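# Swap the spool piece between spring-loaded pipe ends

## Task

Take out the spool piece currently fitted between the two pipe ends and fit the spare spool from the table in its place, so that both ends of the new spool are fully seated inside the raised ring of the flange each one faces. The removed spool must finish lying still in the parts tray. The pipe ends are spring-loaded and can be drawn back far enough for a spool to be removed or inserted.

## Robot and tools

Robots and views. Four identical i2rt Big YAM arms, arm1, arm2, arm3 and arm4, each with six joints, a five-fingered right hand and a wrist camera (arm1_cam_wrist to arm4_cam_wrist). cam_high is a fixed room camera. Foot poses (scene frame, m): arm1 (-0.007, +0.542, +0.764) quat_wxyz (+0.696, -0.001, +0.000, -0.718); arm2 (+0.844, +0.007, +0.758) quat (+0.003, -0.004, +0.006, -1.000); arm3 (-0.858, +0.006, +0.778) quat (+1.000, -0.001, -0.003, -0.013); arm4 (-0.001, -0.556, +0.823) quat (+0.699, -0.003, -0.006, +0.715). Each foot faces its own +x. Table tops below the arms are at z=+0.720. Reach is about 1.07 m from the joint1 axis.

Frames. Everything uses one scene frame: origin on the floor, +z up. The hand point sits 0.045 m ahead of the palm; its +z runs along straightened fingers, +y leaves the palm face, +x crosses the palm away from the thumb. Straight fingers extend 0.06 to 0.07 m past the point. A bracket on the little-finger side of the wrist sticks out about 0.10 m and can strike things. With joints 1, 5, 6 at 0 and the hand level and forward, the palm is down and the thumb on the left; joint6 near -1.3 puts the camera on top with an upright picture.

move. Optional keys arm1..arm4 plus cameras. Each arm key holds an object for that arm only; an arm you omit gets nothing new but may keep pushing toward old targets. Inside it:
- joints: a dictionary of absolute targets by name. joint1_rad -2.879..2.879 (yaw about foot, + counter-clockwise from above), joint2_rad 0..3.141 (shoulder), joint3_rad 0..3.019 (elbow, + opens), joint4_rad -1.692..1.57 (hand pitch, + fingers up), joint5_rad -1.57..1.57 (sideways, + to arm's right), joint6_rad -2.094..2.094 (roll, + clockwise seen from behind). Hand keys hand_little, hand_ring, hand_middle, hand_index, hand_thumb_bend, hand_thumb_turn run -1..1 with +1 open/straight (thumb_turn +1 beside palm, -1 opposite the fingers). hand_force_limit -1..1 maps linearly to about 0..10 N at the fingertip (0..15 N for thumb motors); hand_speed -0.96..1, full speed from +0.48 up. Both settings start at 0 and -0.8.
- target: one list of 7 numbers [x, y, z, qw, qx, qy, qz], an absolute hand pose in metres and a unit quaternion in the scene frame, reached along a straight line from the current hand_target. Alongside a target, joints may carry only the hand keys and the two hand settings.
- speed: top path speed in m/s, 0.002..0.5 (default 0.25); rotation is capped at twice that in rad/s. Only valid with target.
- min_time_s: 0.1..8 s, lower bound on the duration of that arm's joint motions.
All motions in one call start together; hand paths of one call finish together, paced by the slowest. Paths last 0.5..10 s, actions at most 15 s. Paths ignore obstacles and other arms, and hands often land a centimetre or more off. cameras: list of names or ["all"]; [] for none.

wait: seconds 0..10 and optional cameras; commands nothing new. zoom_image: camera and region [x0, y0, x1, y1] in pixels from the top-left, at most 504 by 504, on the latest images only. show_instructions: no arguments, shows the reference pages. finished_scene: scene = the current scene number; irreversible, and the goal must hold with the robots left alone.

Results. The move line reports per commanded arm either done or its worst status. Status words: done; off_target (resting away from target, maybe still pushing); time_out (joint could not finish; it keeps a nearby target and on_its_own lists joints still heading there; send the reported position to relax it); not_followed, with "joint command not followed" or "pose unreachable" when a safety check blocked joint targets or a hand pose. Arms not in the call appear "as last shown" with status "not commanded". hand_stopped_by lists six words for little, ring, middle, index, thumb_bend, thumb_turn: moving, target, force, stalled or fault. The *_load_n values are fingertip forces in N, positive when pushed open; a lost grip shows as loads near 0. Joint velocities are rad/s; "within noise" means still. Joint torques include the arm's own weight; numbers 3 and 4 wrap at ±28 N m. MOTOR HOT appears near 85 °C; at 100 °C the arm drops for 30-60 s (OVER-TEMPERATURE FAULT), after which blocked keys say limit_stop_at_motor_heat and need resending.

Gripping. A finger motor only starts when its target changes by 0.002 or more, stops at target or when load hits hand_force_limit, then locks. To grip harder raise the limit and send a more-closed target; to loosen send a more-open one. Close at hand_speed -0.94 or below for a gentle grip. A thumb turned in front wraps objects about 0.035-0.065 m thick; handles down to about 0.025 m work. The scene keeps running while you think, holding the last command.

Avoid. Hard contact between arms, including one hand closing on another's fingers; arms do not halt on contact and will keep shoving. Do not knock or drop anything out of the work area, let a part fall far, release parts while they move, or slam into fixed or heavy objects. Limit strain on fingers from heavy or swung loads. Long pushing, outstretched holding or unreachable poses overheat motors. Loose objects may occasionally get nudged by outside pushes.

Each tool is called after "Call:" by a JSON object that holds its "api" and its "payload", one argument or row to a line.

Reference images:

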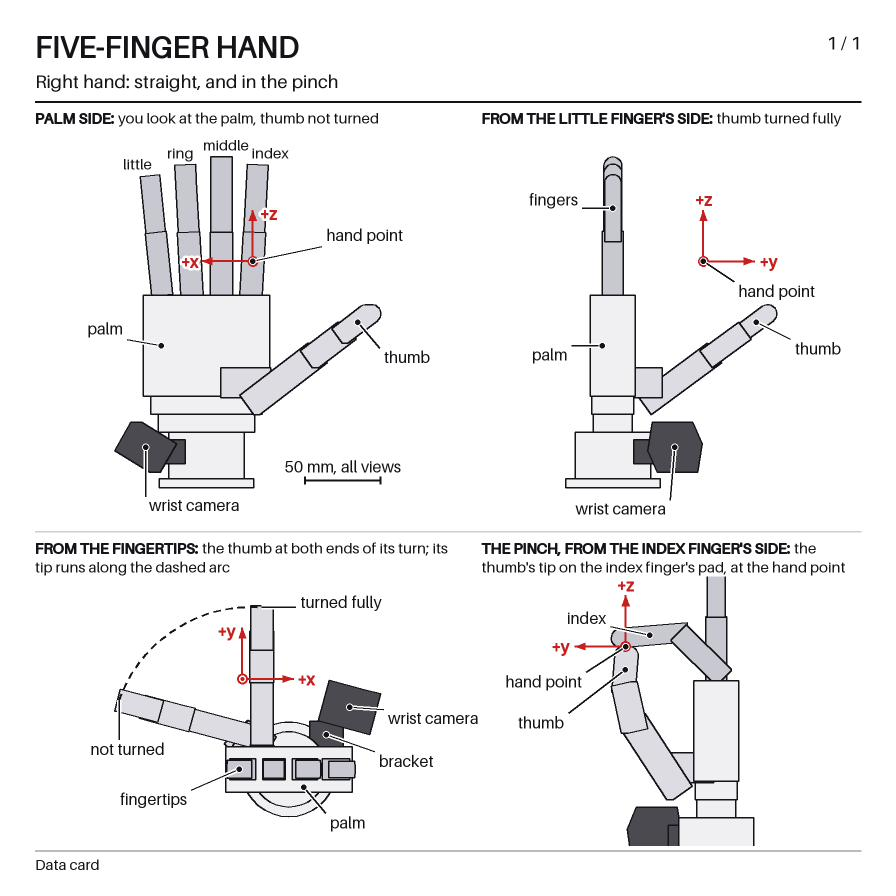

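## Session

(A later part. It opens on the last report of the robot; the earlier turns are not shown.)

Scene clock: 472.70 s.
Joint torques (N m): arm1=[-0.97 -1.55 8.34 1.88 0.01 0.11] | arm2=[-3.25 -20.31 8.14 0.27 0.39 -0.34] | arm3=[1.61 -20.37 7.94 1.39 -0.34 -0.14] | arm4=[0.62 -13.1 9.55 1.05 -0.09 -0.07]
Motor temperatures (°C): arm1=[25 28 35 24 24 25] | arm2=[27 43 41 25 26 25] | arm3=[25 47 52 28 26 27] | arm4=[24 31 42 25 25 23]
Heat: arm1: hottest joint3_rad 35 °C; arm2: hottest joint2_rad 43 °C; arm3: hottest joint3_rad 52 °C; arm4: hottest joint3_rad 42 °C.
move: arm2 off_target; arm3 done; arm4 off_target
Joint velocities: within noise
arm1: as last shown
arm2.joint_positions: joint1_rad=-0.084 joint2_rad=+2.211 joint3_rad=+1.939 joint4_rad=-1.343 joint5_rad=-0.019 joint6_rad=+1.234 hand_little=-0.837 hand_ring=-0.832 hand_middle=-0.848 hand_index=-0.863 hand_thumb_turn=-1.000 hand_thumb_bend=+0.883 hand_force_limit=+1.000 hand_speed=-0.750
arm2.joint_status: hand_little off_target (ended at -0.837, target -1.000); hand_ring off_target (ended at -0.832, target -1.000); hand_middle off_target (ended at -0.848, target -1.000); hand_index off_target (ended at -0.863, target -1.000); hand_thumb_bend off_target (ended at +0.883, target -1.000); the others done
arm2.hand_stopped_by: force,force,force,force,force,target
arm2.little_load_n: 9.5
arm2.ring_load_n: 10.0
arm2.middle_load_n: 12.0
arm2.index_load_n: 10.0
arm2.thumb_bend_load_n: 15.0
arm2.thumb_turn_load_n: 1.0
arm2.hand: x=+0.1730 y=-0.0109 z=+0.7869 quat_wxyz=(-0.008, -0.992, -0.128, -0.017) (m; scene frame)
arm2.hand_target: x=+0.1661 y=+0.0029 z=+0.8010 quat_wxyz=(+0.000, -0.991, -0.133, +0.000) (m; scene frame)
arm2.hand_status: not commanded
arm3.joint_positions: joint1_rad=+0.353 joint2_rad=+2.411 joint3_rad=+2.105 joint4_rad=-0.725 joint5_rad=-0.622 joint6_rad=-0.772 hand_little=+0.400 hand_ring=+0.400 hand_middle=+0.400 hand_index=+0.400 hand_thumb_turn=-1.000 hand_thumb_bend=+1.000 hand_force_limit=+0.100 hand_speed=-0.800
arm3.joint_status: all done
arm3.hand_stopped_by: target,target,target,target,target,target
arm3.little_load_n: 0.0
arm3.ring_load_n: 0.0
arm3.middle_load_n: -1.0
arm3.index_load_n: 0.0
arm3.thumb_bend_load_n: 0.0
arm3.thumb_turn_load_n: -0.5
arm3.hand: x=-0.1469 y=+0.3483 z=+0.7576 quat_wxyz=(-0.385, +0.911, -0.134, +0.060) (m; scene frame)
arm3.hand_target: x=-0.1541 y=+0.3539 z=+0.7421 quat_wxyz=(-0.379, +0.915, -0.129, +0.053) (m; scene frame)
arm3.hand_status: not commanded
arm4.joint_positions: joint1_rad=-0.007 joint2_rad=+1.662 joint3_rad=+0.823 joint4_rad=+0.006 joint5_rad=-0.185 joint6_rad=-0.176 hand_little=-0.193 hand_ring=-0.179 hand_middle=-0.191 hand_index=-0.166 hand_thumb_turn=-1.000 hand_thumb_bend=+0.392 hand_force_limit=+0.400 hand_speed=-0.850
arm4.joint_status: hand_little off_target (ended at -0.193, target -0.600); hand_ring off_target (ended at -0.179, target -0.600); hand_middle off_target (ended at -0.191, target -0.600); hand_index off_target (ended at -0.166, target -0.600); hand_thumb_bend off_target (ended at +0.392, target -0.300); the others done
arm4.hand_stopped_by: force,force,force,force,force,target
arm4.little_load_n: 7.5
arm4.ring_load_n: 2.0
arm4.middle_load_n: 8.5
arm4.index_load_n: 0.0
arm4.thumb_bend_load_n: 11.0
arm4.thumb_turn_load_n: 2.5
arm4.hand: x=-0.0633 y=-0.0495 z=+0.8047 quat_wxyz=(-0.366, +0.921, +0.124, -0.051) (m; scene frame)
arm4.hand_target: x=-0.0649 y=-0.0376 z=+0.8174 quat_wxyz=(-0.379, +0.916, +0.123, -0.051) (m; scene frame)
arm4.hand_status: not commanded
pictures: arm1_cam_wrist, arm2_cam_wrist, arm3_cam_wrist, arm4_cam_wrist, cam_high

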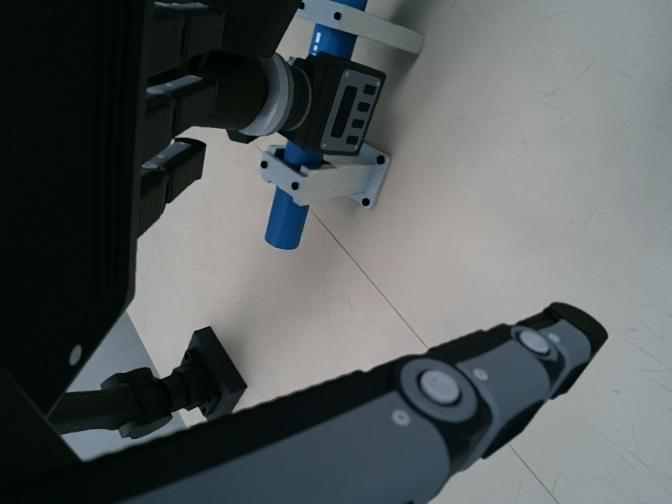

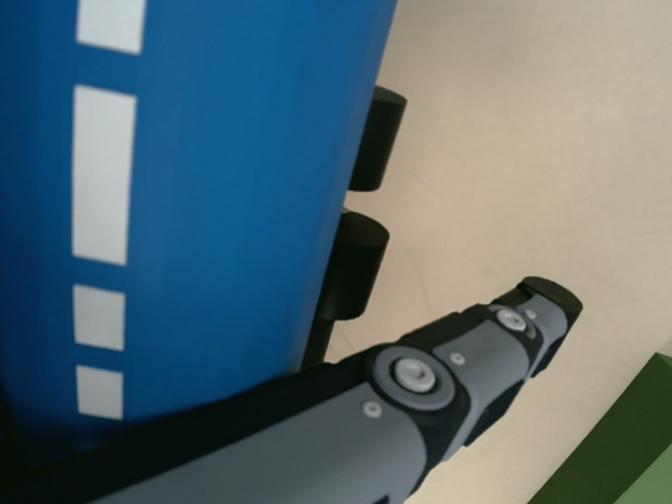

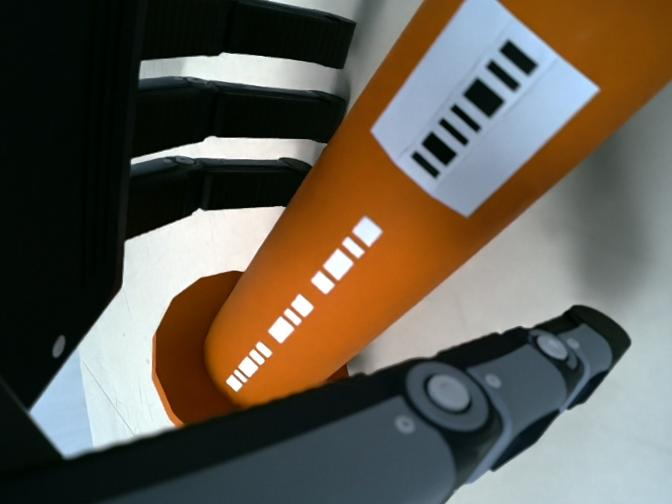

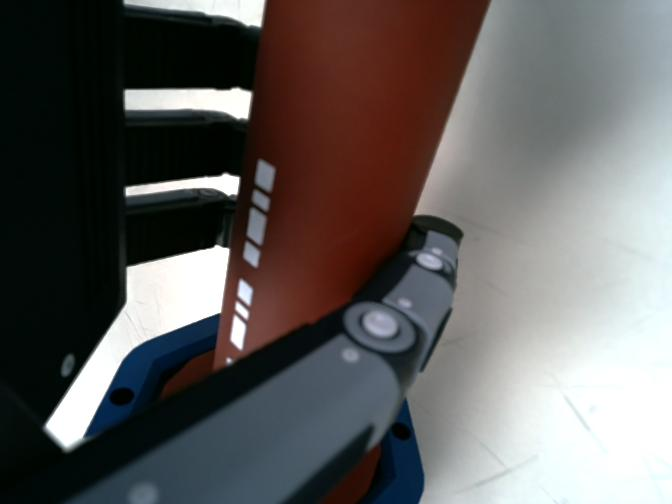

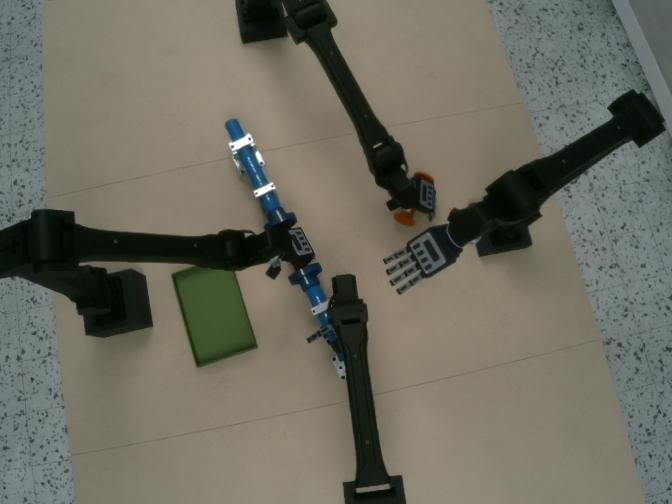

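Call:
{"api": "move", "payload": {
  "arm3": {"joints": {"hand_little": 1.0, "hand_ring": 1.0, "hand_middle": 1.0, "hand_index": 1.0, "hand_speed": -0.6}},
  "arm4": {"joints": {"hand_little": -0.7, "hand_ring": -0.7, "hand_middle": -0.7, "hand_index": -0.7, "hand_thumb_bend": -0.5, "hand_force_limit": 0.4, "hand_speed": -0.85}},
  "cameras": []
}}

Call:
{"api": "move", "payload": {
  "arm3": {"target": [-0.165, 0.335, 0.89, 0.4706, -0.7951, 0.3567, -0.1354], "speed": 0.15},
  "cameras": ["arm3_cam_wrist", "cam_high"]
}}

Scene clock: 489.73 s.
Joint torques (N m): arm1=[-0.85 -2.02 8.46 1.84 -0.04 0.1] | arm2=[-3.25 -20.31 8.14 0.27 0.39 -0.34] | arm3=[1.08 -20.54 7.94 1.37 -0.46 -0.13] | arm4=[0.56 -13.16 9.52 1.03 -0.09 -0.07]
Motor temperatures (°C): arm1=[25 28 35 24 24 25] | arm2=[27 43 41 25 26 25] | arm3=[25 50 51 28 25 27] | arm4=[24 30 41 24 25 23]
Heat: arm1: hottest joint3_rad 35 °C; arm2: hottest joint2_rad 43 °C; arm3: hottest joint3_rad 51 °C; arm4: hottest joint3_rad 41 °C.
move: arm3 done; arm4 off_target
Joint velocities: within noise
arm1, arm2: as last shown
arm2.thumb_bend_load_n: 14.5
arm3.joint_positions: joint1_rad=+0.358 joint2_rad=+2.413 joint3_rad=+2.105 joint4_rad=-0.725 joint5_rad=-0.619 joint6_rad=-0.773 hand_little=+1.000 hand_ring=+1.000 hand_middle=+1.000 hand_index=+1.000 hand_thumb_turn=-1.000 hand_thumb_bend=+1.000 hand_force_limit=+0.100 hand_speed=-0.600
arm3.joint_status: all done
arm3.hand_stopped_by: target,target,target,target,target,target
arm3.little_load_n: 0.0
arm3.ring_load_n: 0.0
arm3.middle_load_n: 0.0
arm3.index_load_n: 0.0
arm3.thumb_bend_load_n: 0.0
arm3.thumb_turn_load_n: 0.0
arm3.hand: x=-0.1488 y=+0.3518 z=+0.7559 quat_wxyz=(-0.383, +0.912, -0.132, +0.060) (m; scene frame)
arm3.hand_target: x=-0.1541 y=+0.3539 z=+0.7421 quat_wxyz=(-0.379, +0.915, -0.129, +0.053) (m; scene frame)
arm3.hand_status: not commanded
arm4.joint_positions: joint1_rad=-0.006 joint2_rad=+1.662 joint3_rad=+0.823 joint4_rad=+0.007 joint5_rad=-0.185 joint6_rad=-0.176 hand_little=-0.193 hand_ring=-0.190 hand_middle=-0.191 hand_index=-0.190 hand_thumb_turn=-1.000 hand_thumb_bend=+0.392 hand_force_limit=+0.400 hand_speed=-0.850
arm4.joint_status: hand_little off_target (ended at -0.193, target -0.700); hand_ring off_target (ended at -0.190, target -0.700); hand_middle off_target (ended at -0.191, target -0.700); hand_index off_target (ended at -0.190, target -0.700); hand_thumb_bend off_target (ended at +0.392, target -0.500); the others done
arm4.hand_stopped_by: force,force,force,force,force,target
arm4.little_load_n: 4.0
arm4.ring_load_n: 5.0
arm4.middle_load_n: 4.0
arm4.index_load_n: 8.5
arm4.thumb_bend_load_n: 12.0
arm4.thumb_turn_load_n: 2.0
arm4.hand: x=-0.0637 y=-0.0492 z=+0.8048 quat_wxyz=(-0.367, +0.920, +0.125, -0.051) (m; scene frame)
arm4.hand_target: x=-0.0649 y=-0.0374 z=+0.8177 quat_wxyz=(-0.379, +0.916, +0.123, -0.051) (m; scene frame)
arm4.hand_status: not commanded
pictures: none
No camera images: "cameras" was empty.

Scene clock: 492.40 s.
Joint torques (N m): arm1=[-0.97 -2.2 8.46 1.81 -0.08 0.11] | arm2=[-3.25 -20.31 8.16 0.27 0.39 -0.34] | arm3=[0.21 -19.78 7.97 2.56 -0.22 0.03] | arm4=[0.56 -13.16 9.54 1.03 -0.09 -0.08]
Motor temperatures (°C): arm1=[25 28 35 24 24 25] | arm2=[27 43 41 25 26 25] | arm3=[25 49 51 28 25 27] | arm4=[24 30 41 24 25 23]
Heat: arm1: hottest joint3_rad 35 °C; arm2: hottest joint2_rad 43 °C; arm3: hottest joint3_rad 51 °C; arm4: hottest joint3_rad 41 °C.
move: arm3 off_target
Joint velocities: within noise
arm1, arm2, arm4: as last shown
arm2.thumb_bend_load_n: 15.0
arm3.joint_positions: joint1_rad=+0.337 joint2_rad=+2.047 joint3_rad=+1.667 joint4_rad=-0.274 joint5_rad=-0.479 joint6_rad=-0.184 hand_little=+1.000 hand_ring=+1.000 hand_middle=+1.000 hand_index=+1.000 hand_thumb_turn=-1.000 hand_thumb_bend=+1.000 hand_force_limit=+0.100 hand_speed=-0.600
arm3.joint_status: not commanded
arm3.hand_stopped_by: target,target,target,target,target,target
arm3.little_load_n: 0.0
arm3.ring_load_n: 0.0
arm3.middle_load_n: 0.0
arm3.index_load_n: 0.0
arm3.thumb_bend_load_n: 0.0
arm3.thumb_turn_load_n: 0.0
arm3.hand: x=-0.1678 y=+0.3394 z=+0.8804 quat_wxyz=(-0.464, +0.802, -0.355, +0.127) (m; scene frame)
arm3.hand_target: x=-0.1649 y=+0.3349 z=+0.8901 quat_wxyz=(-0.471, +0.795, -0.357, +0.135) (m; scene frame)
arm3.hand_status: off_target (0.011 m and 1.5 deg from the pose sent, 0.136 m and 32.1 deg at the start)
arm4.ring_load_n: 4.5
arm4.middle_load_n: 4.5
pictures: arm3_cam_wrist, cam_high

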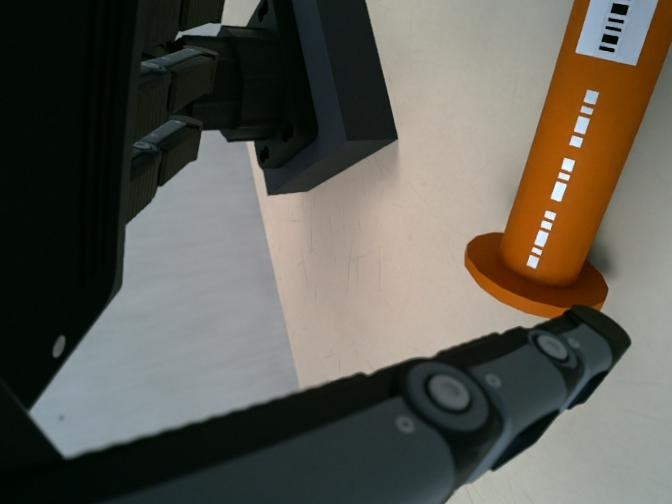

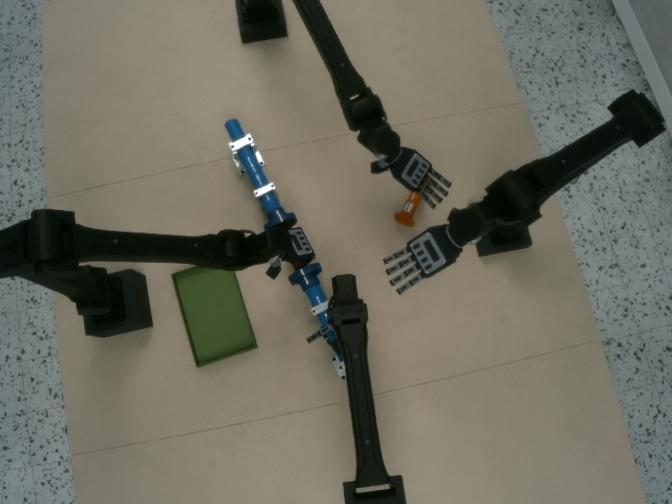

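Call:
{"api": "move", "payload": {
  "arm3": {"target": [-0.157, 0.342, 0.80, 0.3596, -0.8682, 0.316, -0.1309], "speed": 0.15},
  "cameras": ["arm3_cam_wrist"]
}}

Scene clock: 535.23 s.
Joint torques (N m): arm1=[-0.97 -2.02 8.35 1.83 -0.04 0.09] | arm2=[-3.25 -20.31 8.14 0.27 0.39 -0.34] | arm3=[0.91 -18.55 13.16 0.98 -0.24 -0.16] | arm4=[0.56 -13.16 9.54 1.02 -0.09 -0.08]
Motor temperatures (°C): arm1=[25 28 35 24 24 25] | arm2=[27 44 41 25 26 25] | arm3=[25 49 51 28 25 27] | arm4=[24 30 40 24 25 23]
Heat: arm1: hottest joint3_rad 35 °C; arm2: hottest joint2_rad 44 °C; arm3: hottest joint3_rad 51 °C; arm4: hottest joint3_rad 40 °C.
move: arm3 off_target
Joint velocities: within noise
arm1, arm2, arm4: as last shown
arm2.thumb_bend_load_n: 14.5
arm3.joint_positions: joint1_rad=+0.375 joint2_rad=+2.196 joint3_rad=+1.766 joint4_rad=-0.475 joint5_rad=-0.364 joint6_rad=-0.373 hand_little=+1.000 hand_ring=+1.000 hand_middle=+1.000 hand_index=+1.000 hand_thumb_turn=-1.000 hand_thumb_bend=+1.000 hand_force_limit=+0.100 hand_speed=-0.600
arm3.joint_status: not commanded
arm3.hand_stopped_by: target,target,target,target,target,target
arm3.little_load_n: 0.0
arm3.ring_load_n: 0.0
arm3.middle_load_n: 0.0
arm3.index_load_n: 0.0
arm3.thumb_bend_load_n: 0.0
arm3.thumb_turn_load_n: 0.0
arm3.hand: x=-0.1793 y=+0.3322 z=+0.7801 quat_wxyz=(-0.348, +0.871, -0.328, +0.113) (m; scene frame)
arm3.hand_target: x=-0.1588 y=+0.3413 z=+0.8006 quat_wxyz=(-0.360, +0.868, -0.316, +0.131) (m; scene frame)
arm3.hand_status: off_target (0.031 m and 2.8 deg from the pose sent, 0.081 m and 14.9 deg at the start)
arm4.ring_load_n: 5.0
arm4.index_load_n: 8.0
pictures: arm3_cam_wrist

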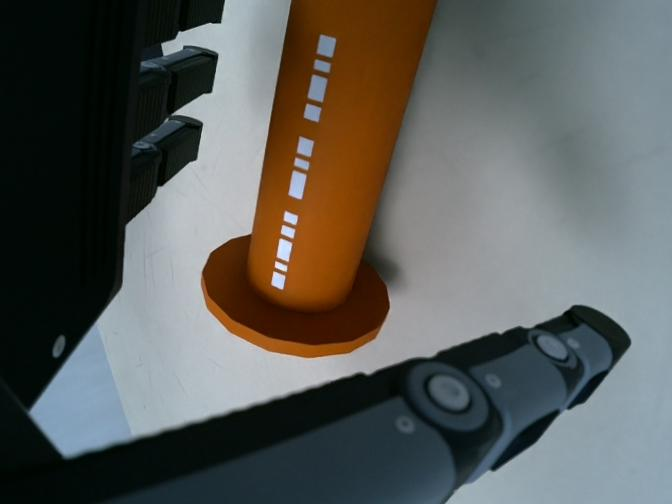

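Call:
{"api": "move", "payload": {
  "arm3": {"target": [-0.157, 0.339, 0.744, 0.3618, -0.8736, 0.3008, -0.1246], "speed": 0.1},
  "cameras": ["arm3_cam_wrist"]
}}

Scene clock: 556.87 s.
Joint torques (N m): arm1=[-1.14 -1.96 8.39 1.8 -0.05 0.1] | arm2=[-3.31 -20.31 8.14 0.27 0.39 -0.34] | arm3=[0.38 -17.9 11.19 2.17 -0.32 -0.14] | arm4=[0.5 -13.16 9.52 1.03 -0.09 -0.07]
Motor temperatures (°C): arm1=[25 28 35 24 24 25] | arm2=[27 44 41 25 26 25] | arm3=[25 50 52 28 25 27] | arm4=[24 31 40 24 25 23]
Heat: arm1: hottest joint3_rad 35 °C; arm2: hottest joint2_rad 44 °C; arm3: hottest joint3_rad 52 °C; arm4: hottest joint3_rad 40 °C.
move: arm3 off_target
Joint velocities: within noise
arm1.joint_positions: joint1_rad=+0.380 joint2_rad=+0.794 joint3_rad=+0.987 joint4_rad=-0.985 joint5_rad=+0.063 joint6_rad=+0.055 hand_little=+1.000 hand_ring=+1.000 hand_middle=+1.000 hand_index=+1.000 hand_thumb_turn=-1.000 hand_thumb_bend=+1.000 hand_force_limit=+0.000 hand_speed=-0.500
arm1.joint_status: not commanded
arm1.hand_stopped_by: target,target,target,target,target,target
arm1.little_load_n: 0.0
arm1.ring_load_n: 0.0
arm1.middle_load_n: 0.0
arm1.index_load_n: 0.0
arm1.thumb_bend_load_n: 0.0
arm1.thumb_turn_load_n: 0.0
arm1.hand: x=+0.1257 y=+0.2418 z=+1.0521 quat_wxyz=(-0.047, +0.124, -0.916, +0.378) (m; scene frame)
arm1.hand_target: x=+0.1299 y=+0.2401 z=+1.0501 quat_wxyz=(-0.051, +0.123, -0.916, +0.379) (m; scene frame)
arm1.hand_status: not commanded
arm2, arm4: as last shown
arm2.little_load_n: 10.0
arm2.index_load_n: 10.5
arm2.thumb_bend_load_n: 15.0
arm3.joint_positions: joint1_rad=+0.375 joint2_rad=+2.258 joint3_rad=+1.766 joint4_rad=-0.417 joint5_rad=-0.390 joint6_rad=-0.407 hand_little=+1.000 hand_ring=+1.000 hand_middle=+1.000 hand_index=+1.000 hand_thumb_turn=-1.000 hand_thumb_bend=+1.000 hand_force_limit=+0.100 hand_speed=-0.600
arm3.joint_status: not commanded
arm3.hand_stopped_by: target,target,target,target,target,target
arm3.little_load_n: 0.0
arm3.ring_load_n: 0.0
arm3.middle_load_n: 0.0
arm3.index_load_n: 0.0
arm3.thumb_bend_load_n: 0.0
arm3.thumb_turn_load_n: 0.0
arm3.hand: x=-0.1766 y=+0.3356 z=+0.7414 quat_wxyz=(-0.352, +0.877, -0.309, +0.109) (m; scene frame)
arm3.hand_target: x=-0.1580 y=+0.3385 z=+0.7444 quat_wxyz=(-0.362, +0.874, -0.301, +0.125) (m; scene frame)
arm3.hand_status: off_target (0.020 m and 2.3 deg from the pose sent, 0.043 m and 3.7 deg at the start)
arm4.index_load_n: 8.5
arm4.thumb_turn_load_n: 1.5
pictures: arm3_cam_wrist

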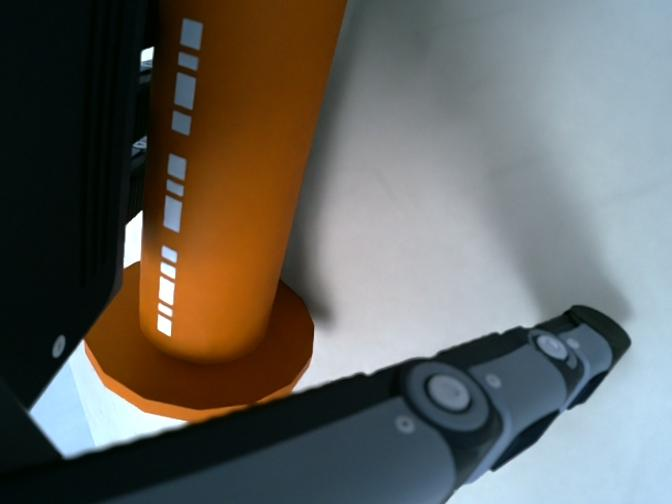

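Call:
{"api": "move", "payload": {
  "arm3": {"joints": {"joint2_rad": 2.272, "joint3_rad": 1.875}, "min_time_s": 1.0},
  "cameras": ["arm3_cam_wrist"]
}}

Scene clock: 577.17 s.
Joint torques (N m): arm1=[-1.14 -1.79 8.44 1.87 -0.06 0.11] | arm2=[-3.25 -20.31 8.14 0.27 0.39 -0.34] | arm3=[0.38 -19.43 12.79 2.22 -0.32 -0.14] | arm4=[0.56 -13.16 9.54 1.03 -0.09 -0.07]
Motor temperatures (°C): arm1=[25 28 35 24 24 25] | arm2=[27 44 42 25 26 25] | arm3=[25 48 53 28 25 27] | arm4=[24 31 40 24 25 23]
Heat: arm1: hottest joint3_rad 35 °C; arm2: hottest joint2_rad 44 °C; arm3: hottest joint3_rad 53 °C; arm4: hottest joint3_rad 40 °C.
move: arm3 done
Joint velocities: within noise
arm1, arm2, arm4: as last shown
arm2.index_load_n: 10.0
arm3.joint_positions: joint1_rad=+0.375 joint2_rad=+2.262 joint3_rad=+1.811 joint4_rad=-0.417 joint5_rad=-0.390 joint6_rad=-0.408 hand_little=+1.000 hand_ring=+1.000 hand_middle=+1.000 hand_index=+1.000 hand_thumb_turn=-1.000 hand_thumb_bend=+1.000 hand_force_limit=+0.100 hand_speed=-0.600
arm3.joint_status: all done
arm3.hand_stopped_by: target,target,target,target,target,target
arm3.little_load_n: 0.0
arm3.ring_load_n: 0.0
arm3.middle_load_n: 0.0
arm3.index_load_n: 0.0
arm3.thumb_bend_load_n: 0.0
arm3.thumb_turn_load_n: 0.0
arm3.hand: x=-0.1600 y=+0.3417 z=+0.7582 quat_wxyz=(-0.364, +0.872, -0.302, +0.124) (m; scene frame)
arm3.hand_target: x=-0.1326 y=+0.3478 z=+0.7827 quat_wxyz=(-0.383, +0.864, -0.289, +0.152) (m; scene frame)
arm3.hand_status: not commanded
arm4.little_load_n: 3.5
arm4.thumb_turn_load_n: 2.0
pictures: arm3_cam_wrist

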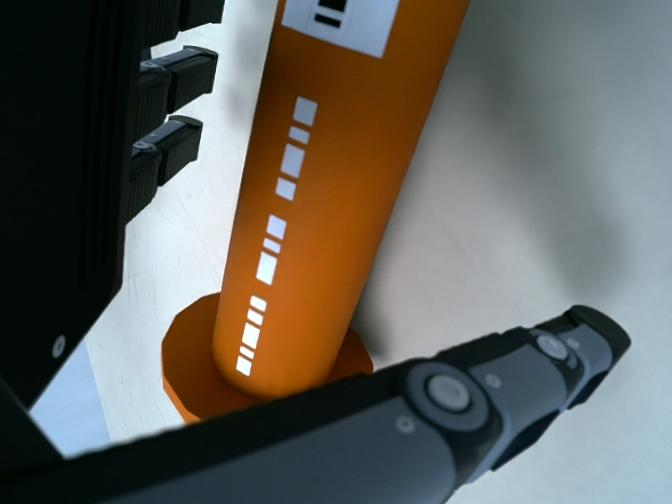

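Call:
{"api": "move", "payload": {
  "arm3": {"joints": {"joint2_rad": 2.282, "hand_little": -0.06, "hand_ring": -0.06, "hand_middle": -0.05, "hand_index": -0.03, "hand_force_limit": 0.2, "hand_speed": -0.8}, "min_time_s": 1.0},
  "cameras": ["arm3_cam_wrist"]
}}

Scene clock: 591.87 s.
Joint torques (N m): arm1=[-0.91 -1.32 8.47 1.72 0.01 0.09] | arm2=[-3.25 -20.31 8.14 0.28 0.39 -0.33] | arm3=[0.38 -18.96 12.51 2.1 -0.3 -0.14] | arm4=[0.56 -13.16 9.54 1.02 -0.09 -0.07]
Motor temperatures (°C): arm1=[25 28 35 24 24 25] | arm2=[27 44 42 25 26 25] | arm3=[25 47 56 28 25 27] | arm4=[24 31 39 24 25 23]
Heat: arm1: hottest joint3_rad 35 °C; arm2: hottest joint2_rad 44 °C; arm3: hottest joint3_rad 56 °C; arm4: hottest joint3_rad 39 °C.
move: arm3 done
Joint velocities: within noise
arm1, arm2, arm4: as last shown
arm2.little_load_n: 9.5
arm3.joint_positions: joint1_rad=+0.375 joint2_rad=+2.266 joint3_rad=+1.815 joint4_rad=-0.415 joint5_rad=-0.390 joint6_rad=-0.408 hand_little=-0.060 hand_ring=-0.060 hand_middle=-0.050 hand_index=-0.030 hand_thumb_turn=-1.000 hand_thumb_bend=+1.000 hand_force_limit=+0.200 hand_speed=-0.800
arm3.joint_status: all done
arm3.hand_stopped_by: target,target,target,target,target,target
arm3.little_load_n: 0.0
arm3.ring_load_n: 0.0
arm3.middle_load_n: 0.0
arm3.index_load_n: 0.0
arm3.thumb_bend_load_n: 0.0
arm3.thumb_turn_load_n: 0.0
arm3.hand: x=-0.1583 y=+0.3423 z=+0.7578 quat_wxyz=(-0.365, +0.872, -0.302, +0.125) (m; scene frame)
arm3.hand_target: x=-0.1337 y=+0.3473 z=+0.7749 quat_wxyz=(-0.380, +0.865, -0.291, +0.148) (m; scene frame)
arm3.hand_status: not commanded
arm4.little_load_n: 4.0
arm4.ring_load_n: 4.5
arm4.middle_load_n: 4.0
arm4.index_load_n: 8.0
pictures: arm3_cam_wrist

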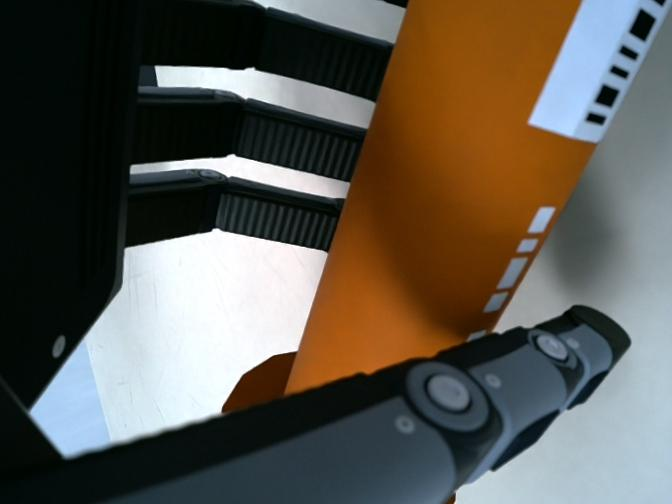

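Call:
{"api": "move", "payload": {
  "arm3": {"joints": {"hand_thumb_bend": -0.2, "hand_force_limit": 0.1, "hand_speed": -0.86}},
  "cameras": ["arm3_cam_wrist", "cam_high"]
}}

Scene clock: 605.40 s.
Joint torques (N m): arm1=[-1.32 -1.61 8.39 1.95 -0.02 0.09] | arm2=[-3.25 -20.31 8.14 0.27 0.39 -0.34] | arm3=[0.5 -19.08 12.51 2.11 -0.29 -0.13] | arm4=[0.56 -13.16 9.54 1.02 -0.09 -0.07]
Motor temperatures (°C): arm1=[25 28 35 24 24 25] | arm2=[27 44 42 25 26 25] | arm3=[25 48 58 28 25 27] | arm4=[24 31 39 24 25 23]
Heat: arm1: hottest joint3_rad 35 °C; arm2: hottest joint2_rad 44 °C; arm3: hottest joint3_rad 58 °C; arm4: hottest joint3_rad 39 °C.
move: arm3 off_target
Joint velocities: within noise
arm1, arm2, arm4: as last shown
arm3.joint_positions: joint1_rad=+0.375 joint2_rad=+2.268 joint3_rad=+1.815 joint4_rad=-0.415 joint5_rad=-0.390 joint6_rad=-0.409 hand_little=-0.060 hand_ring=-0.060 hand_middle=-0.050 hand_index=-0.030 hand_thumb_turn=-1.000 hand_thumb_bend=+0.443 hand_force_limit=+0.100 hand_speed=-0.860
arm3.joint_status: hand_thumb_bend off_target (ended at +0.443, target -0.200); the others done
arm3.hand_stopped_by: target,target,target,target,force,target
arm3.little_load_n: 0.0
arm3.ring_load_n: 3.0
arm3.middle_load_n: 3.0
arm3.index_load_n: 0.5
arm3.thumb_bend_load_n: 7.5
arm3.thumb_turn_load_n: 2.5
arm3.hand: x=-0.1585 y=+0.3421 z=+0.7564 quat_wxyz=(-0.364, +0.872, -0.302, +0.124) (m; scene frame)
arm3.hand_target: x=-0.1337 y=+0.3473 z=+0.7751 quat_wxyz=(-0.381, +0.865, -0.291, +0.148) (m; scene frame)
arm3.hand_status: not commanded
arm4.ring_load_n: 5.0
arm4.middle_load_n: 4.5
pictures: arm3_cam_wrist, cam_high

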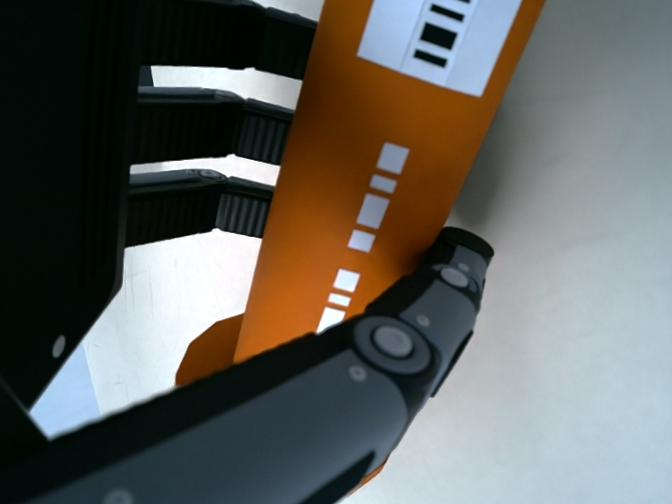

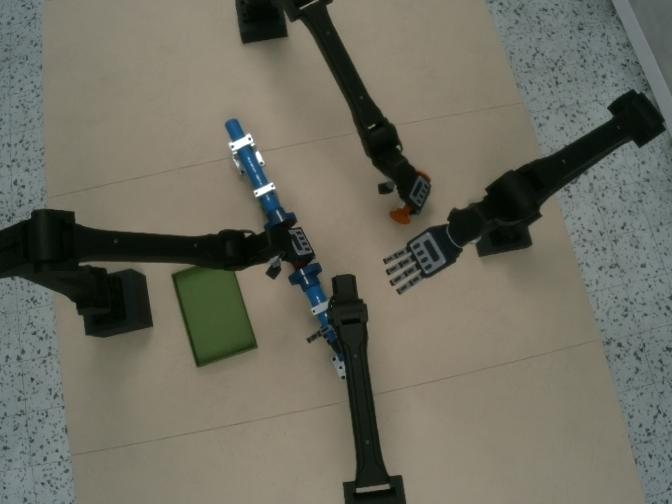

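Call:
{"api": "move", "payload": {
  "arm3": {"joints": {"hand_little": -0.3, "hand_ring": -0.3, "hand_middle": -0.3, "hand_index": -0.3, "hand_thumb_bend": -0.3, "hand_force_limit": 0.3, "hand_speed": -0.88}},
  "cameras": ["arm3_cam_wrist"]
}}

Scene clock: 618.70 s.
Joint torques (N m): arm1=[-0.85 -2.02 8.44 1.74 -0.05 0.07] | arm2=[-3.25 -20.31 8.16 0.27 0.39 -0.34] | arm3=[0.38 -19.49 12.48 2.09 -0.31 -0.12] | arm4=[0.56 -13.16 9.54 1.02 -0.09 -0.07]
Motor temperatures (°C): arm1=[25 28 35 24 24 25] | arm2=[27 45 42 25 26 25] | arm3=[25 46 60 28 25 27] | arm4=[24 31 39 24 25 23]
Heat: arm1: hottest joint3_rad 35 °C; arm2: hottest joint2_rad 45 °C; arm3: hottest joint3_rad 60 °C; arm4: hottest joint3_rad 39 °C.
move: arm3 off_target
Joint velocities: within noise
arm1, arm4: as last shown
arm2.joint_positions: joint1_rad=-0.084 joint2_rad=+2.211 joint3_rad=+1.939 joint4_rad=-1.343 joint5_rad=-0.019 joint6_rad=+1.234 hand_little=-0.837 hand_ring=-0.832 hand_middle=-0.848 hand_index=-0.863 hand_thumb_turn=-1.000 hand_thumb_bend=+0.883 hand_force_limit=+1.000 hand_speed=-0.750
arm2.joint_status: not commanded
arm2.hand_stopped_by: force,force,force,force,force,target
arm2.little_load_n: 9.5
arm2.ring_load_n: 10.0
arm2.middle_load_n: 12.0
arm2.index_load_n: 10.0
arm2.thumb_bend_load_n: 15.0
arm2.thumb_turn_load_n: 1.0
arm2.hand: x=+0.1730 y=-0.0109 z=+0.7869 quat_wxyz=(-0.008, -0.992, -0.128, -0.017) (m; scene frame)
arm2.hand_target: x=+0.1661 y=+0.0029 z=+0.8010 quat_wxyz=(+0.000, -0.991, -0.133, +0.000) (m; scene frame)
arm2.hand_status: not commanded
arm3.joint_positions: joint1_rad=+0.375 joint2_rad=+2.273 joint3_rad=+1.815 joint4_rad=-0.415 joint5_rad=-0.390 joint6_rad=-0.410 hand_little=-0.299 hand_ring=-0.102 hand_middle=-0.081 hand_index=-0.072 hand_thumb_turn=-1.000 hand_thumb_bend=+0.443 hand_force_limit=+0.300 hand_speed=-0.880
arm3.joint_status: hand_ring off_target (ended at -0.102, target -0.300); hand_middle off_target (ended at -0.081, target -0.300); hand_index off_target (ended at -0.072, target -0.300); hand_thumb_bend off_target (ended at +0.443, target -0.300); the others done
arm3.hand_stopped_by: target,force,force,force,force,target
arm3.little_load_n: 4.0
arm3.ring_load_n: 0.0
arm3.middle_load_n: 0.0
arm3.index_load_n: 2.0
arm3.thumb_bend_load_n: 4.5
arm3.thumb_turn_load_n: 3.0
arm3.hand: x=-0.1593 y=+0.3418 z=+0.7523 quat_wxyz=(-0.363, +0.873, -0.302, +0.123) (m; scene frame)
arm3.hand_target: x=-0.1338 y=+0.3473 z=+0.7750 quat_wxyz=(-0.381, +0.865, -0.291, +0.148) (m; scene frame)
arm3.hand_status: not commanded
arm4.middle_load_n: 4.0
arm4.index_load_n: 8.5
pictures: arm3_cam_wrist

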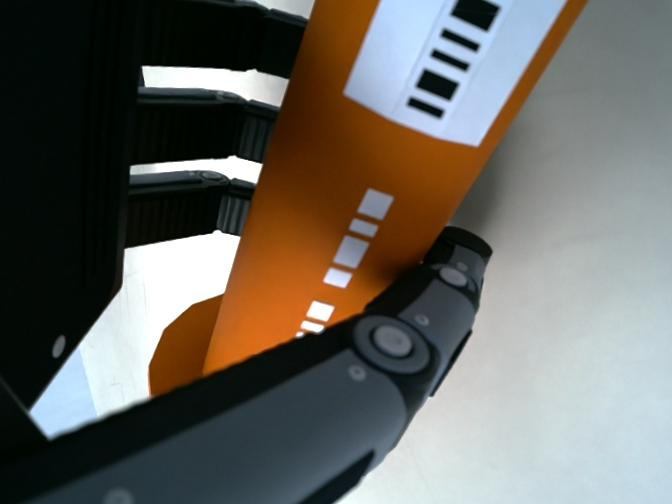

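Call:
{"api": "move", "payload": {
  "arm3": {"joints": {"hand_little": -0.05, "hand_ring": -0.07, "hand_speed": -0.88}},
  "cameras": []
}}

Call:
{"api": "move", "payload": {
  "arm3": {"joints": {"hand_thumb_bend": -0.4, "hand_force_limit": 0.5, "hand_speed": -0.88}},
  "cameras": ["arm3_cam_wrist"]
}}

Scene clock: 630.43 s.
Joint torques (N m): arm1=[-0.62 -2.02 8.39 1.91 -0.03 0.08] | arm2=[-3.25 -20.31 8.14 0.27 0.39 -0.34] | arm3=[0.32 -19.43 12.46 2.09 -0.31 -0.12] | arm4=[0.5 -13.16 9.54 1.02 -0.09 -0.07]
Motor temperatures (°C): arm1=[25 28 35 24 24 25] | arm2=[27 45 42 25 26 25] | arm3=[25 46 61 28 25 27] | arm4=[24 31 39 24 25 23]
Heat: arm1: hottest joint3_rad 35 °C; arm2: hottest joint2_rad 45 °C; arm3: hottest joint3_rad 61 °C; arm4: hottest joint3_rad 39 °C.
move: arm3 done
Joint velocities: within noise
arm1, arm2: as last shown
arm3.joint_positions: joint1_rad=+0.375 joint2_rad=+2.273 joint3_rad=+1.815 joint4_rad=-0.415 joint5_rad=-0.390 joint6_rad=-0.410 hand_little=-0.050 hand_ring=-0.070 hand_middle=-0.081 hand_index=-0.072 hand_thumb_turn=-1.000 hand_thumb_bend=+0.442 hand_force_limit=+0.300 hand_speed=-0.880
arm3.joint_status: all done
arm3.hand_stopped_by: target,target,force,force,force,target
arm3.little_load_n: 0.0
arm3.ring_load_n: 0.0
arm3.middle_load_n: -1.0
arm3.index_load_n: 1.5
arm3.thumb_bend_load_n: 1.0
arm3.thumb_turn_load_n: 0.0
arm3.hand: x=-0.1593 y=+0.3418 z=+0.7523 quat_wxyz=(-0.363, +0.873, -0.302, +0.123) (m; scene frame)
arm3.hand_target: x=-0.1338 y=+0.3473 z=+0.7750 quat_wxyz=(-0.381, +0.865, -0.291, +0.148) (m; scene frame)
arm3.hand_status: not commanded
arm4.joint_positions: joint1_rad=-0.006 joint2_rad=+1.662 joint3_rad=+0.823 joint4_rad=+0.007 joint5_rad=-0.185 joint6_rad=-0.176 hand_little=-0.193 hand_ring=-0.190 hand_middle=-0.191 hand_index=-0.190 hand_thumb_turn=-1.000 hand_thumb_bend=+0.392 hand_force_limit=+0.400 hand_speed=-0.850
arm4.joint_status: not commanded
arm4.hand_stopped_by: force,force,force,force,force,target
arm4.little_load_n: 4.0
arm4.ring_load_n: 4.5
arm4.middle_load_n: 4.5
arm4.index_load_n: 8.5
arm4.thumb_bend_load_n: 12.0
arm4.thumb_turn_load_n: 2.0
arm4.hand: x=-0.0637 y=-0.0492 z=+0.8048 quat_wxyz=(-0.367, +0.920, +0.125, -0.051) (m; scene frame)
arm4.hand_target: x=-0.0649 y=-0.0374 z=+0.8177 quat_wxyz=(-0.379, +0.916, +0.123, -0.051) (m; scene frame)
arm4.hand_status: not commanded
pictures: none
No camera images: "cameras" was empty.

Scene clock: 633.27 s.
Joint torques (N m): arm1=[-0.62 -2.2 8.42 1.76 -0.04 0.11] | arm2=[-3.25 -20.31 8.16 0.27 0.39 -0.34] | arm3=[0.38 -19.55 12.49 2.1 -0.31 -0.11] | arm4=[0.56 -13.16 9.54 1.03 -0.09 -0.07]
Motor temperatures (°C): arm1=[25 28 35 24 24 25] | arm2=[27 45 42 25 26 25] | arm3=[25 46 61 28 25 27] | arm4=[24 31 39 24 25 23]
Heat: arm1: hottest joint3_rad 35 °C; arm2: hottest joint2_rad 45 °C; arm3: hottest joint3_rad 61 °C; arm4: hottest joint3_rad 39 °C.
move: arm3 off_target
Joint velocities: within noise
arm1, arm2, arm4: as last shown
arm2.little_load_n: 10.0
arm2.index_load_n: 10.5
arm2.thumb_bend_load_n: 14.5
arm3.joint_positions: joint1_rad=+0.375 joint2_rad=+2.273 joint3_rad=+1.815 joint4_rad=-0.415 joint5_rad=-0.390 joint6_rad=-0.410 hand_little=-0.050 hand_ring=-0.070 hand_middle=-0.081 hand_index=-0.072 hand_thumb_turn=-1.000 hand_thumb_bend=+0.024 hand_force_limit=+0.500 hand_speed=-0.880
arm3.joint_status: hand_thumb_bend off_target (ended at +0.024, target -0.400); the others done
arm3.hand_stopped_by: target,target,force,force,force,target
arm3.little_load_n: 0.0
arm3.ring_load_n: 1.0
arm3.middle_load_n: -0.5
arm3.index_load_n: 1.5
arm3.thumb_bend_load_n: 9.0
arm3.thumb_turn_load_n: 0.0
arm3.hand: x=-0.1593 y=+0.3418 z=+0.7523 quat_wxyz=(-0.363, +0.873, -0.302, +0.123) (m; scene frame)
arm3.hand_target: x=-0.1338 y=+0.3473 z=+0.7750 quat_wxyz=(-0.381, +0.865, -0.291, +0.148) (m; scene frame)
arm3.hand_status: not commanded
pictures: arm3_cam_wrist

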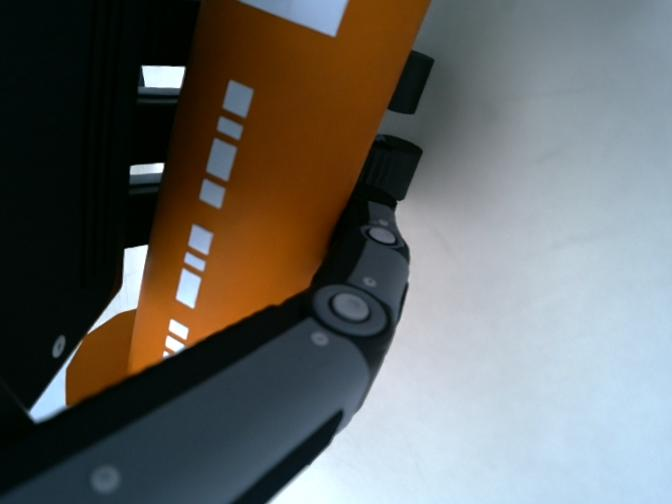

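Call:
{"api": "move", "payload": {
  "arm3": {"joints": {"hand_little": -0.6, "hand_ring": -0.6, "hand_middle": -0.6, "hand_index": -0.6, "hand_force_limit": 0.3, "hand_speed": -0.87}},
  "cameras": ["arm3_cam_wrist"]
}}

Scene clock: 649.77 s.
Joint torques (N m): arm1=[-1.2 -1.85 8.35 1.76 0 0.11] | arm2=[-3.25 -20.31 8.14 0.27 0.39 -0.33] | arm3=[0.38 -20.13 12.42 2.06 -0.32 -0.12] | arm4=[0.56 -13.16 9.54 1.02 -0.09 -0.07]
Motor temperatures (°C): arm1=[25 28 35 24 24 25] | arm2=[27 45 42 25 26 25] | arm3=[25 46 62 28 25 27] | arm4=[24 31 39 24 25 23]
Heat: arm1: hottest joint3_rad 35 °C; arm2: hottest joint2_rad 45 °C; arm3: hottest joint3_rad 62 °C; arm4: hottest joint3_rad 39 °C.
move: arm3 off_target
Joint velocities: within noise
arm1, arm2, arm4: as last shown
arm2.little_load_n: 9.5
arm2.index_load_n: 10.0
arm3.joint_positions: joint1_rad=+0.375 joint2_rad=+2.280 joint3_rad=+1.815 joint4_rad=-0.415 joint5_rad=-0.389 joint6_rad=-0.410 hand_little=-0.600 hand_ring=-0.600 hand_middle=-0.235 hand_index=-0.249 hand_thumb_turn=-1.000 hand_thumb_bend=+0.023 hand_force_limit=+0.300 hand_speed=-0.870
arm3.joint_status: hand_middle off_target (ended at -0.235, target -0.600); hand_index off_target (ended at -0.249, target -0.600); the others done
arm3.hand_stopped_by: target,target,force,force,force,target
arm3.little_load_n: 0.0
arm3.ring_load_n: 1.5
arm3.middle_load_n: 7.5
arm3.index_load_n: 10.5
arm3.thumb_bend_load_n: 5.0
arm3.thumb_turn_load_n: 1.0
arm3.hand: x=-0.1603 y=+0.3413 z=+0.7469 quat_wxyz=(-0.361, +0.874, -0.303, +0.120) (m; scene frame)
arm3.hand_target: x=-0.1338 y=+0.3473 z=+0.7749 quat_wxyz=(-0.380, +0.865, -0.291, +0.148) (m; scene frame)
arm3.hand_status: not commanded
arm4.ring_load_n: 5.0
arm4.index_load_n: 8.0
pictures: arm3_cam_wrist

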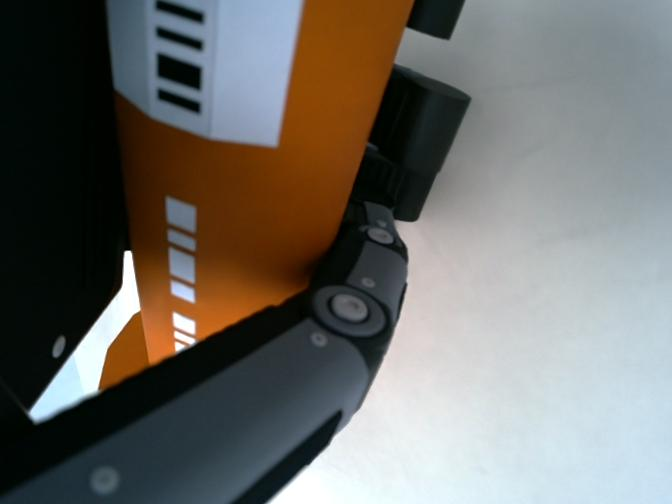

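Call:
{"api": "move", "payload": {
  "arm3": {"target": [-0.145, 0.29, 0.90, 0.3696, -0.8923, 0.2344, -0.0971], "speed": 0.15},
  "cameras": ["arm3_cam_wrist", "cam_high"]
}}

Scene clock: 666.70 s.
Joint torques (N m): arm1=[-0.91 -1.67 8.31 1.85 -0.01 0.11] | arm2=[-3.25 -20.31 8.16 0.27 0.39 -0.34] | arm3=[0.44 -22.07 14.34 0.9 -0.82 -0.11] | arm4=[0.56 -13.16 9.54 1.02 -0.09 -0.07]
Motor temperatures (°C): arm1=[25 28 35 24 24 25] | arm2=[27 45 42 25 26 25] | arm3=[25 48 63 28 25 27] | arm4=[24 31 39 24 25 23]
Heat: arm1: hottest joint3_rad 35 °C; arm2: hottest joint2_rad 45 °C; arm3: hottest joint3_rad 63 °C; arm4: hottest joint3_rad 39 °C.
move: arm3 off_target
Joint velocities: within noise
arm1.joint_positions: joint1_rad=+0.380 joint2_rad=+0.794 joint3_rad=+0.987 joint4_rad=-0.985 joint5_rad=+0.063 joint6_rad=+0.055 hand_little=+1.000 hand_ring=+1.000 hand_middle=+1.000 hand_index=+1.000 hand_thumb_turn=-1.000 hand_thumb_bend=+1.000 hand_force_limit=+0.000 hand_speed=-0.500
arm1.joint_status: not commanded
arm1.hand_stopped_by: target,target,target,target,target,target
arm1.little_load_n: 0.0
arm1.ring_load_n: 0.0
arm1.middle_load_n: -0.5
arm1.index_load_n: 0.0
arm1.thumb_bend_load_n: 0.0
arm1.thumb_turn_load_n: 0.0
arm1.hand: x=+0.1257 y=+0.2418 z=+1.0521 quat_wxyz=(-0.047, +0.124, -0.916, +0.378) (m; scene frame)
arm1.hand_target: x=+0.1299 y=+0.2401 z=+1.0501 quat_wxyz=(-0.051, +0.123, -0.916, +0.379) (m; scene frame)
arm1.hand_status: not commanded
arm2, arm4: as last shown
arm2.ring_load_n: 9.5
arm3.joint_positions: joint1_rad=+0.292 joint2_rad=+2.202 joint3_rad=+1.982 joint4_rad=-0.841 joint5_rad=-0.523 joint6_rad=-0.614 hand_little=-0.600 hand_ring=-0.600 hand_middle=-0.235 hand_index=-0.249 hand_thumb_turn=-1.000 hand_thumb_bend=+0.023 hand_force_limit=+0.300 hand_speed=-0.870
arm3.joint_status: not commanded
arm3.hand_stopped_by: target,target,force,force,force,target
arm3.little_load_n: 0.0
arm3.ring_load_n: 1.5
arm3.middle_load_n: 7.5
arm3.index_load_n: 10.0
arm3.thumb_bend_load_n: 5.0
arm3.thumb_turn_load_n: 0.5
arm3.hand: x=-0.1726 y=+0.2844 z=+0.8462 quat_wxyz=(-0.345, +0.902, -0.254, +0.058) (m; scene frame)
arm3.hand_target: x=-0.1490 y=+0.2889 z=+0.9009 quat_wxyz=(-0.370, +0.893, -0.235, +0.098) (m; scene frame)
arm3.hand_status: off_target (0.061 m and 5.8 deg from the pose sent, 0.162 m and 8.6 deg at the start; pose on its path clipped on 14 of 52 steps)
arm4.middle_load_n: 4.0
arm4.index_load_n: 8.5
pictures: arm3_cam_wrist, cam_high

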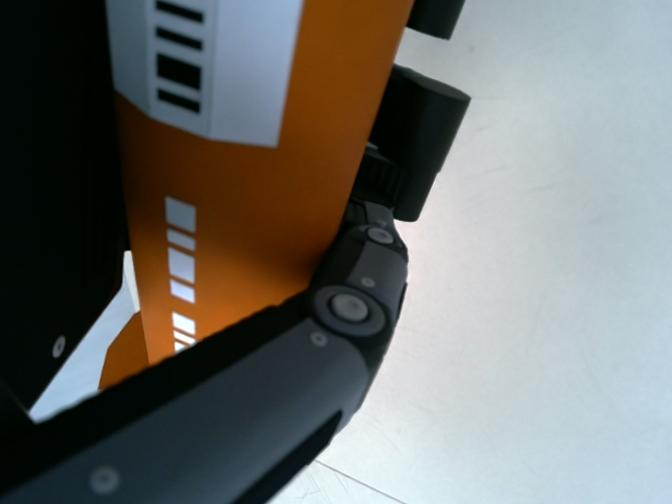

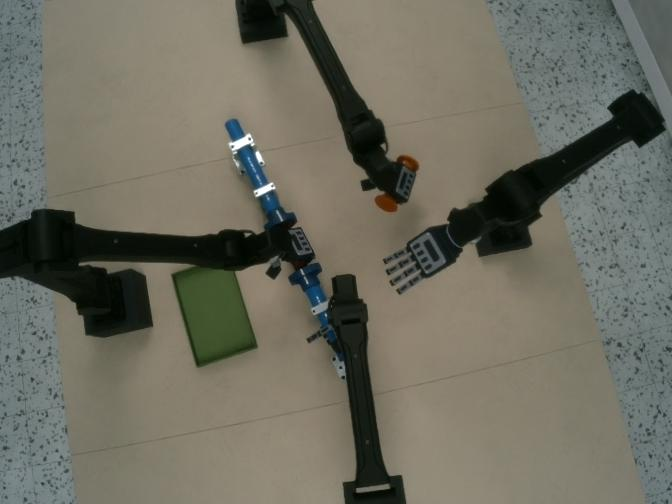

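Call:
{"api": "move", "payload": {
  "arm3": {"target": [-0.115, 0.165, 0.87, 0.3812, -0.9204, 0.0805, -0.0333], "speed": 0.15},
  "cameras": ["cam_high"]
}}

Call:
{"api": "zoom_image", "payload": {
  "camera": "cam_high",
  "region": [300, 120, 450, 270]
}}

Scene clock: 688.57 s.
Joint torques (N m): arm1=[-0.56 -1.61 8.39 1.85 -0.03 0.07] | arm2=[-3.25 -20.31 8.16 0.27 0.39 -0.34] | arm3=[0.85 -22.01 14.3 0.18 -1.14 -0.11] | arm4=[0.56 -13.16 9.52 1.03 -0.09 -0.07]
Motor temperatures (°C): arm1=[25 28 35 24 24 25] | arm2=[27 45 42 25 26 25] | arm3=[25 47 74 28 26 27] | arm4=[24 31 39 24 25 23]
Heat: arm1: hottest joint3_rad 35 °C; arm2: hottest joint2_rad 45 °C; arm3: hottest joint3_rad 74 °C; arm4: hottest joint3_rad 39 °C.
move: arm3 off_target
Joint velocities: within noise
arm1, arm2, arm4: as last shown
arm2.ring_load_n: 10.0
arm2.thumb_bend_load_n: 15.0
arm3.joint_positions: joint1_rad=+0.104 joint2_rad=+2.458 joint3_rad=+2.428 joint4_rad=-1.373 joint5_rad=-0.746 joint6_rad=-1.208 hand_little=-0.600 hand_ring=-0.600 hand_middle=-0.235 hand_index=-0.249 hand_thumb_turn=-1.000 hand_thumb_bend=+0.023 hand_force_limit=+0.300 hand_speed=-0.870
arm3.joint_status: not commanded
arm3.hand_stopped_by: target,target,force,force,force,target
arm3.little_load_n: 0.5
arm3.ring_load_n: 1.5
arm3.middle_load_n: 7.5
arm3.index_load_n: 10.0
arm3.thumb_bend_load_n: 5.0
arm3.thumb_turn_load_n: 0.5
arm3.hand: x=-0.1362 y=+0.1606 z=+0.8353 quat_wxyz=(-0.371, +0.923, -0.100, -0.001) (m; scene frame)
arm3.hand_target: x=-0.1179 y=+0.1647 z=+0.8706 quat_wxyz=(-0.381, +0.920, -0.081, +0.035) (m; scene frame)
arm3.hand_status: off_target (0.041 m and 4.7 deg from the pose sent, 0.135 m and 20.6 deg at the start)
arm4.thumb_bend_load_n: 11.5
pictures: cam_high

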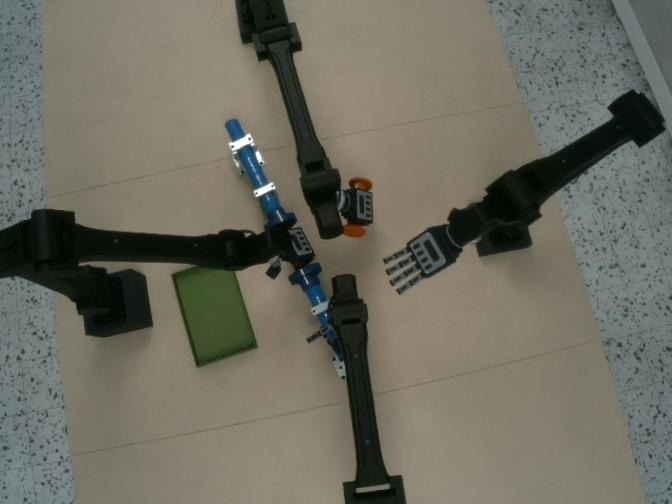

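Scaled by 3.360 from the camera's 672x504 image, which has a finer 960x720 frame.

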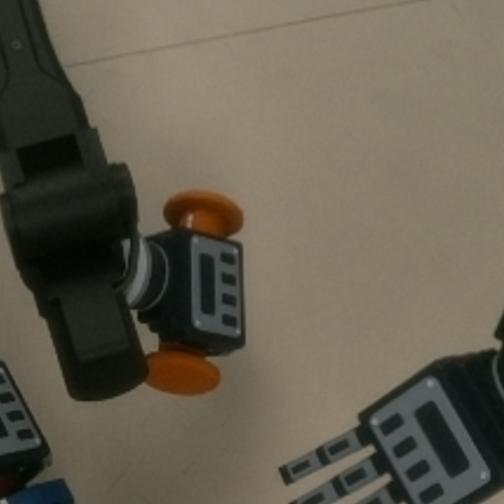

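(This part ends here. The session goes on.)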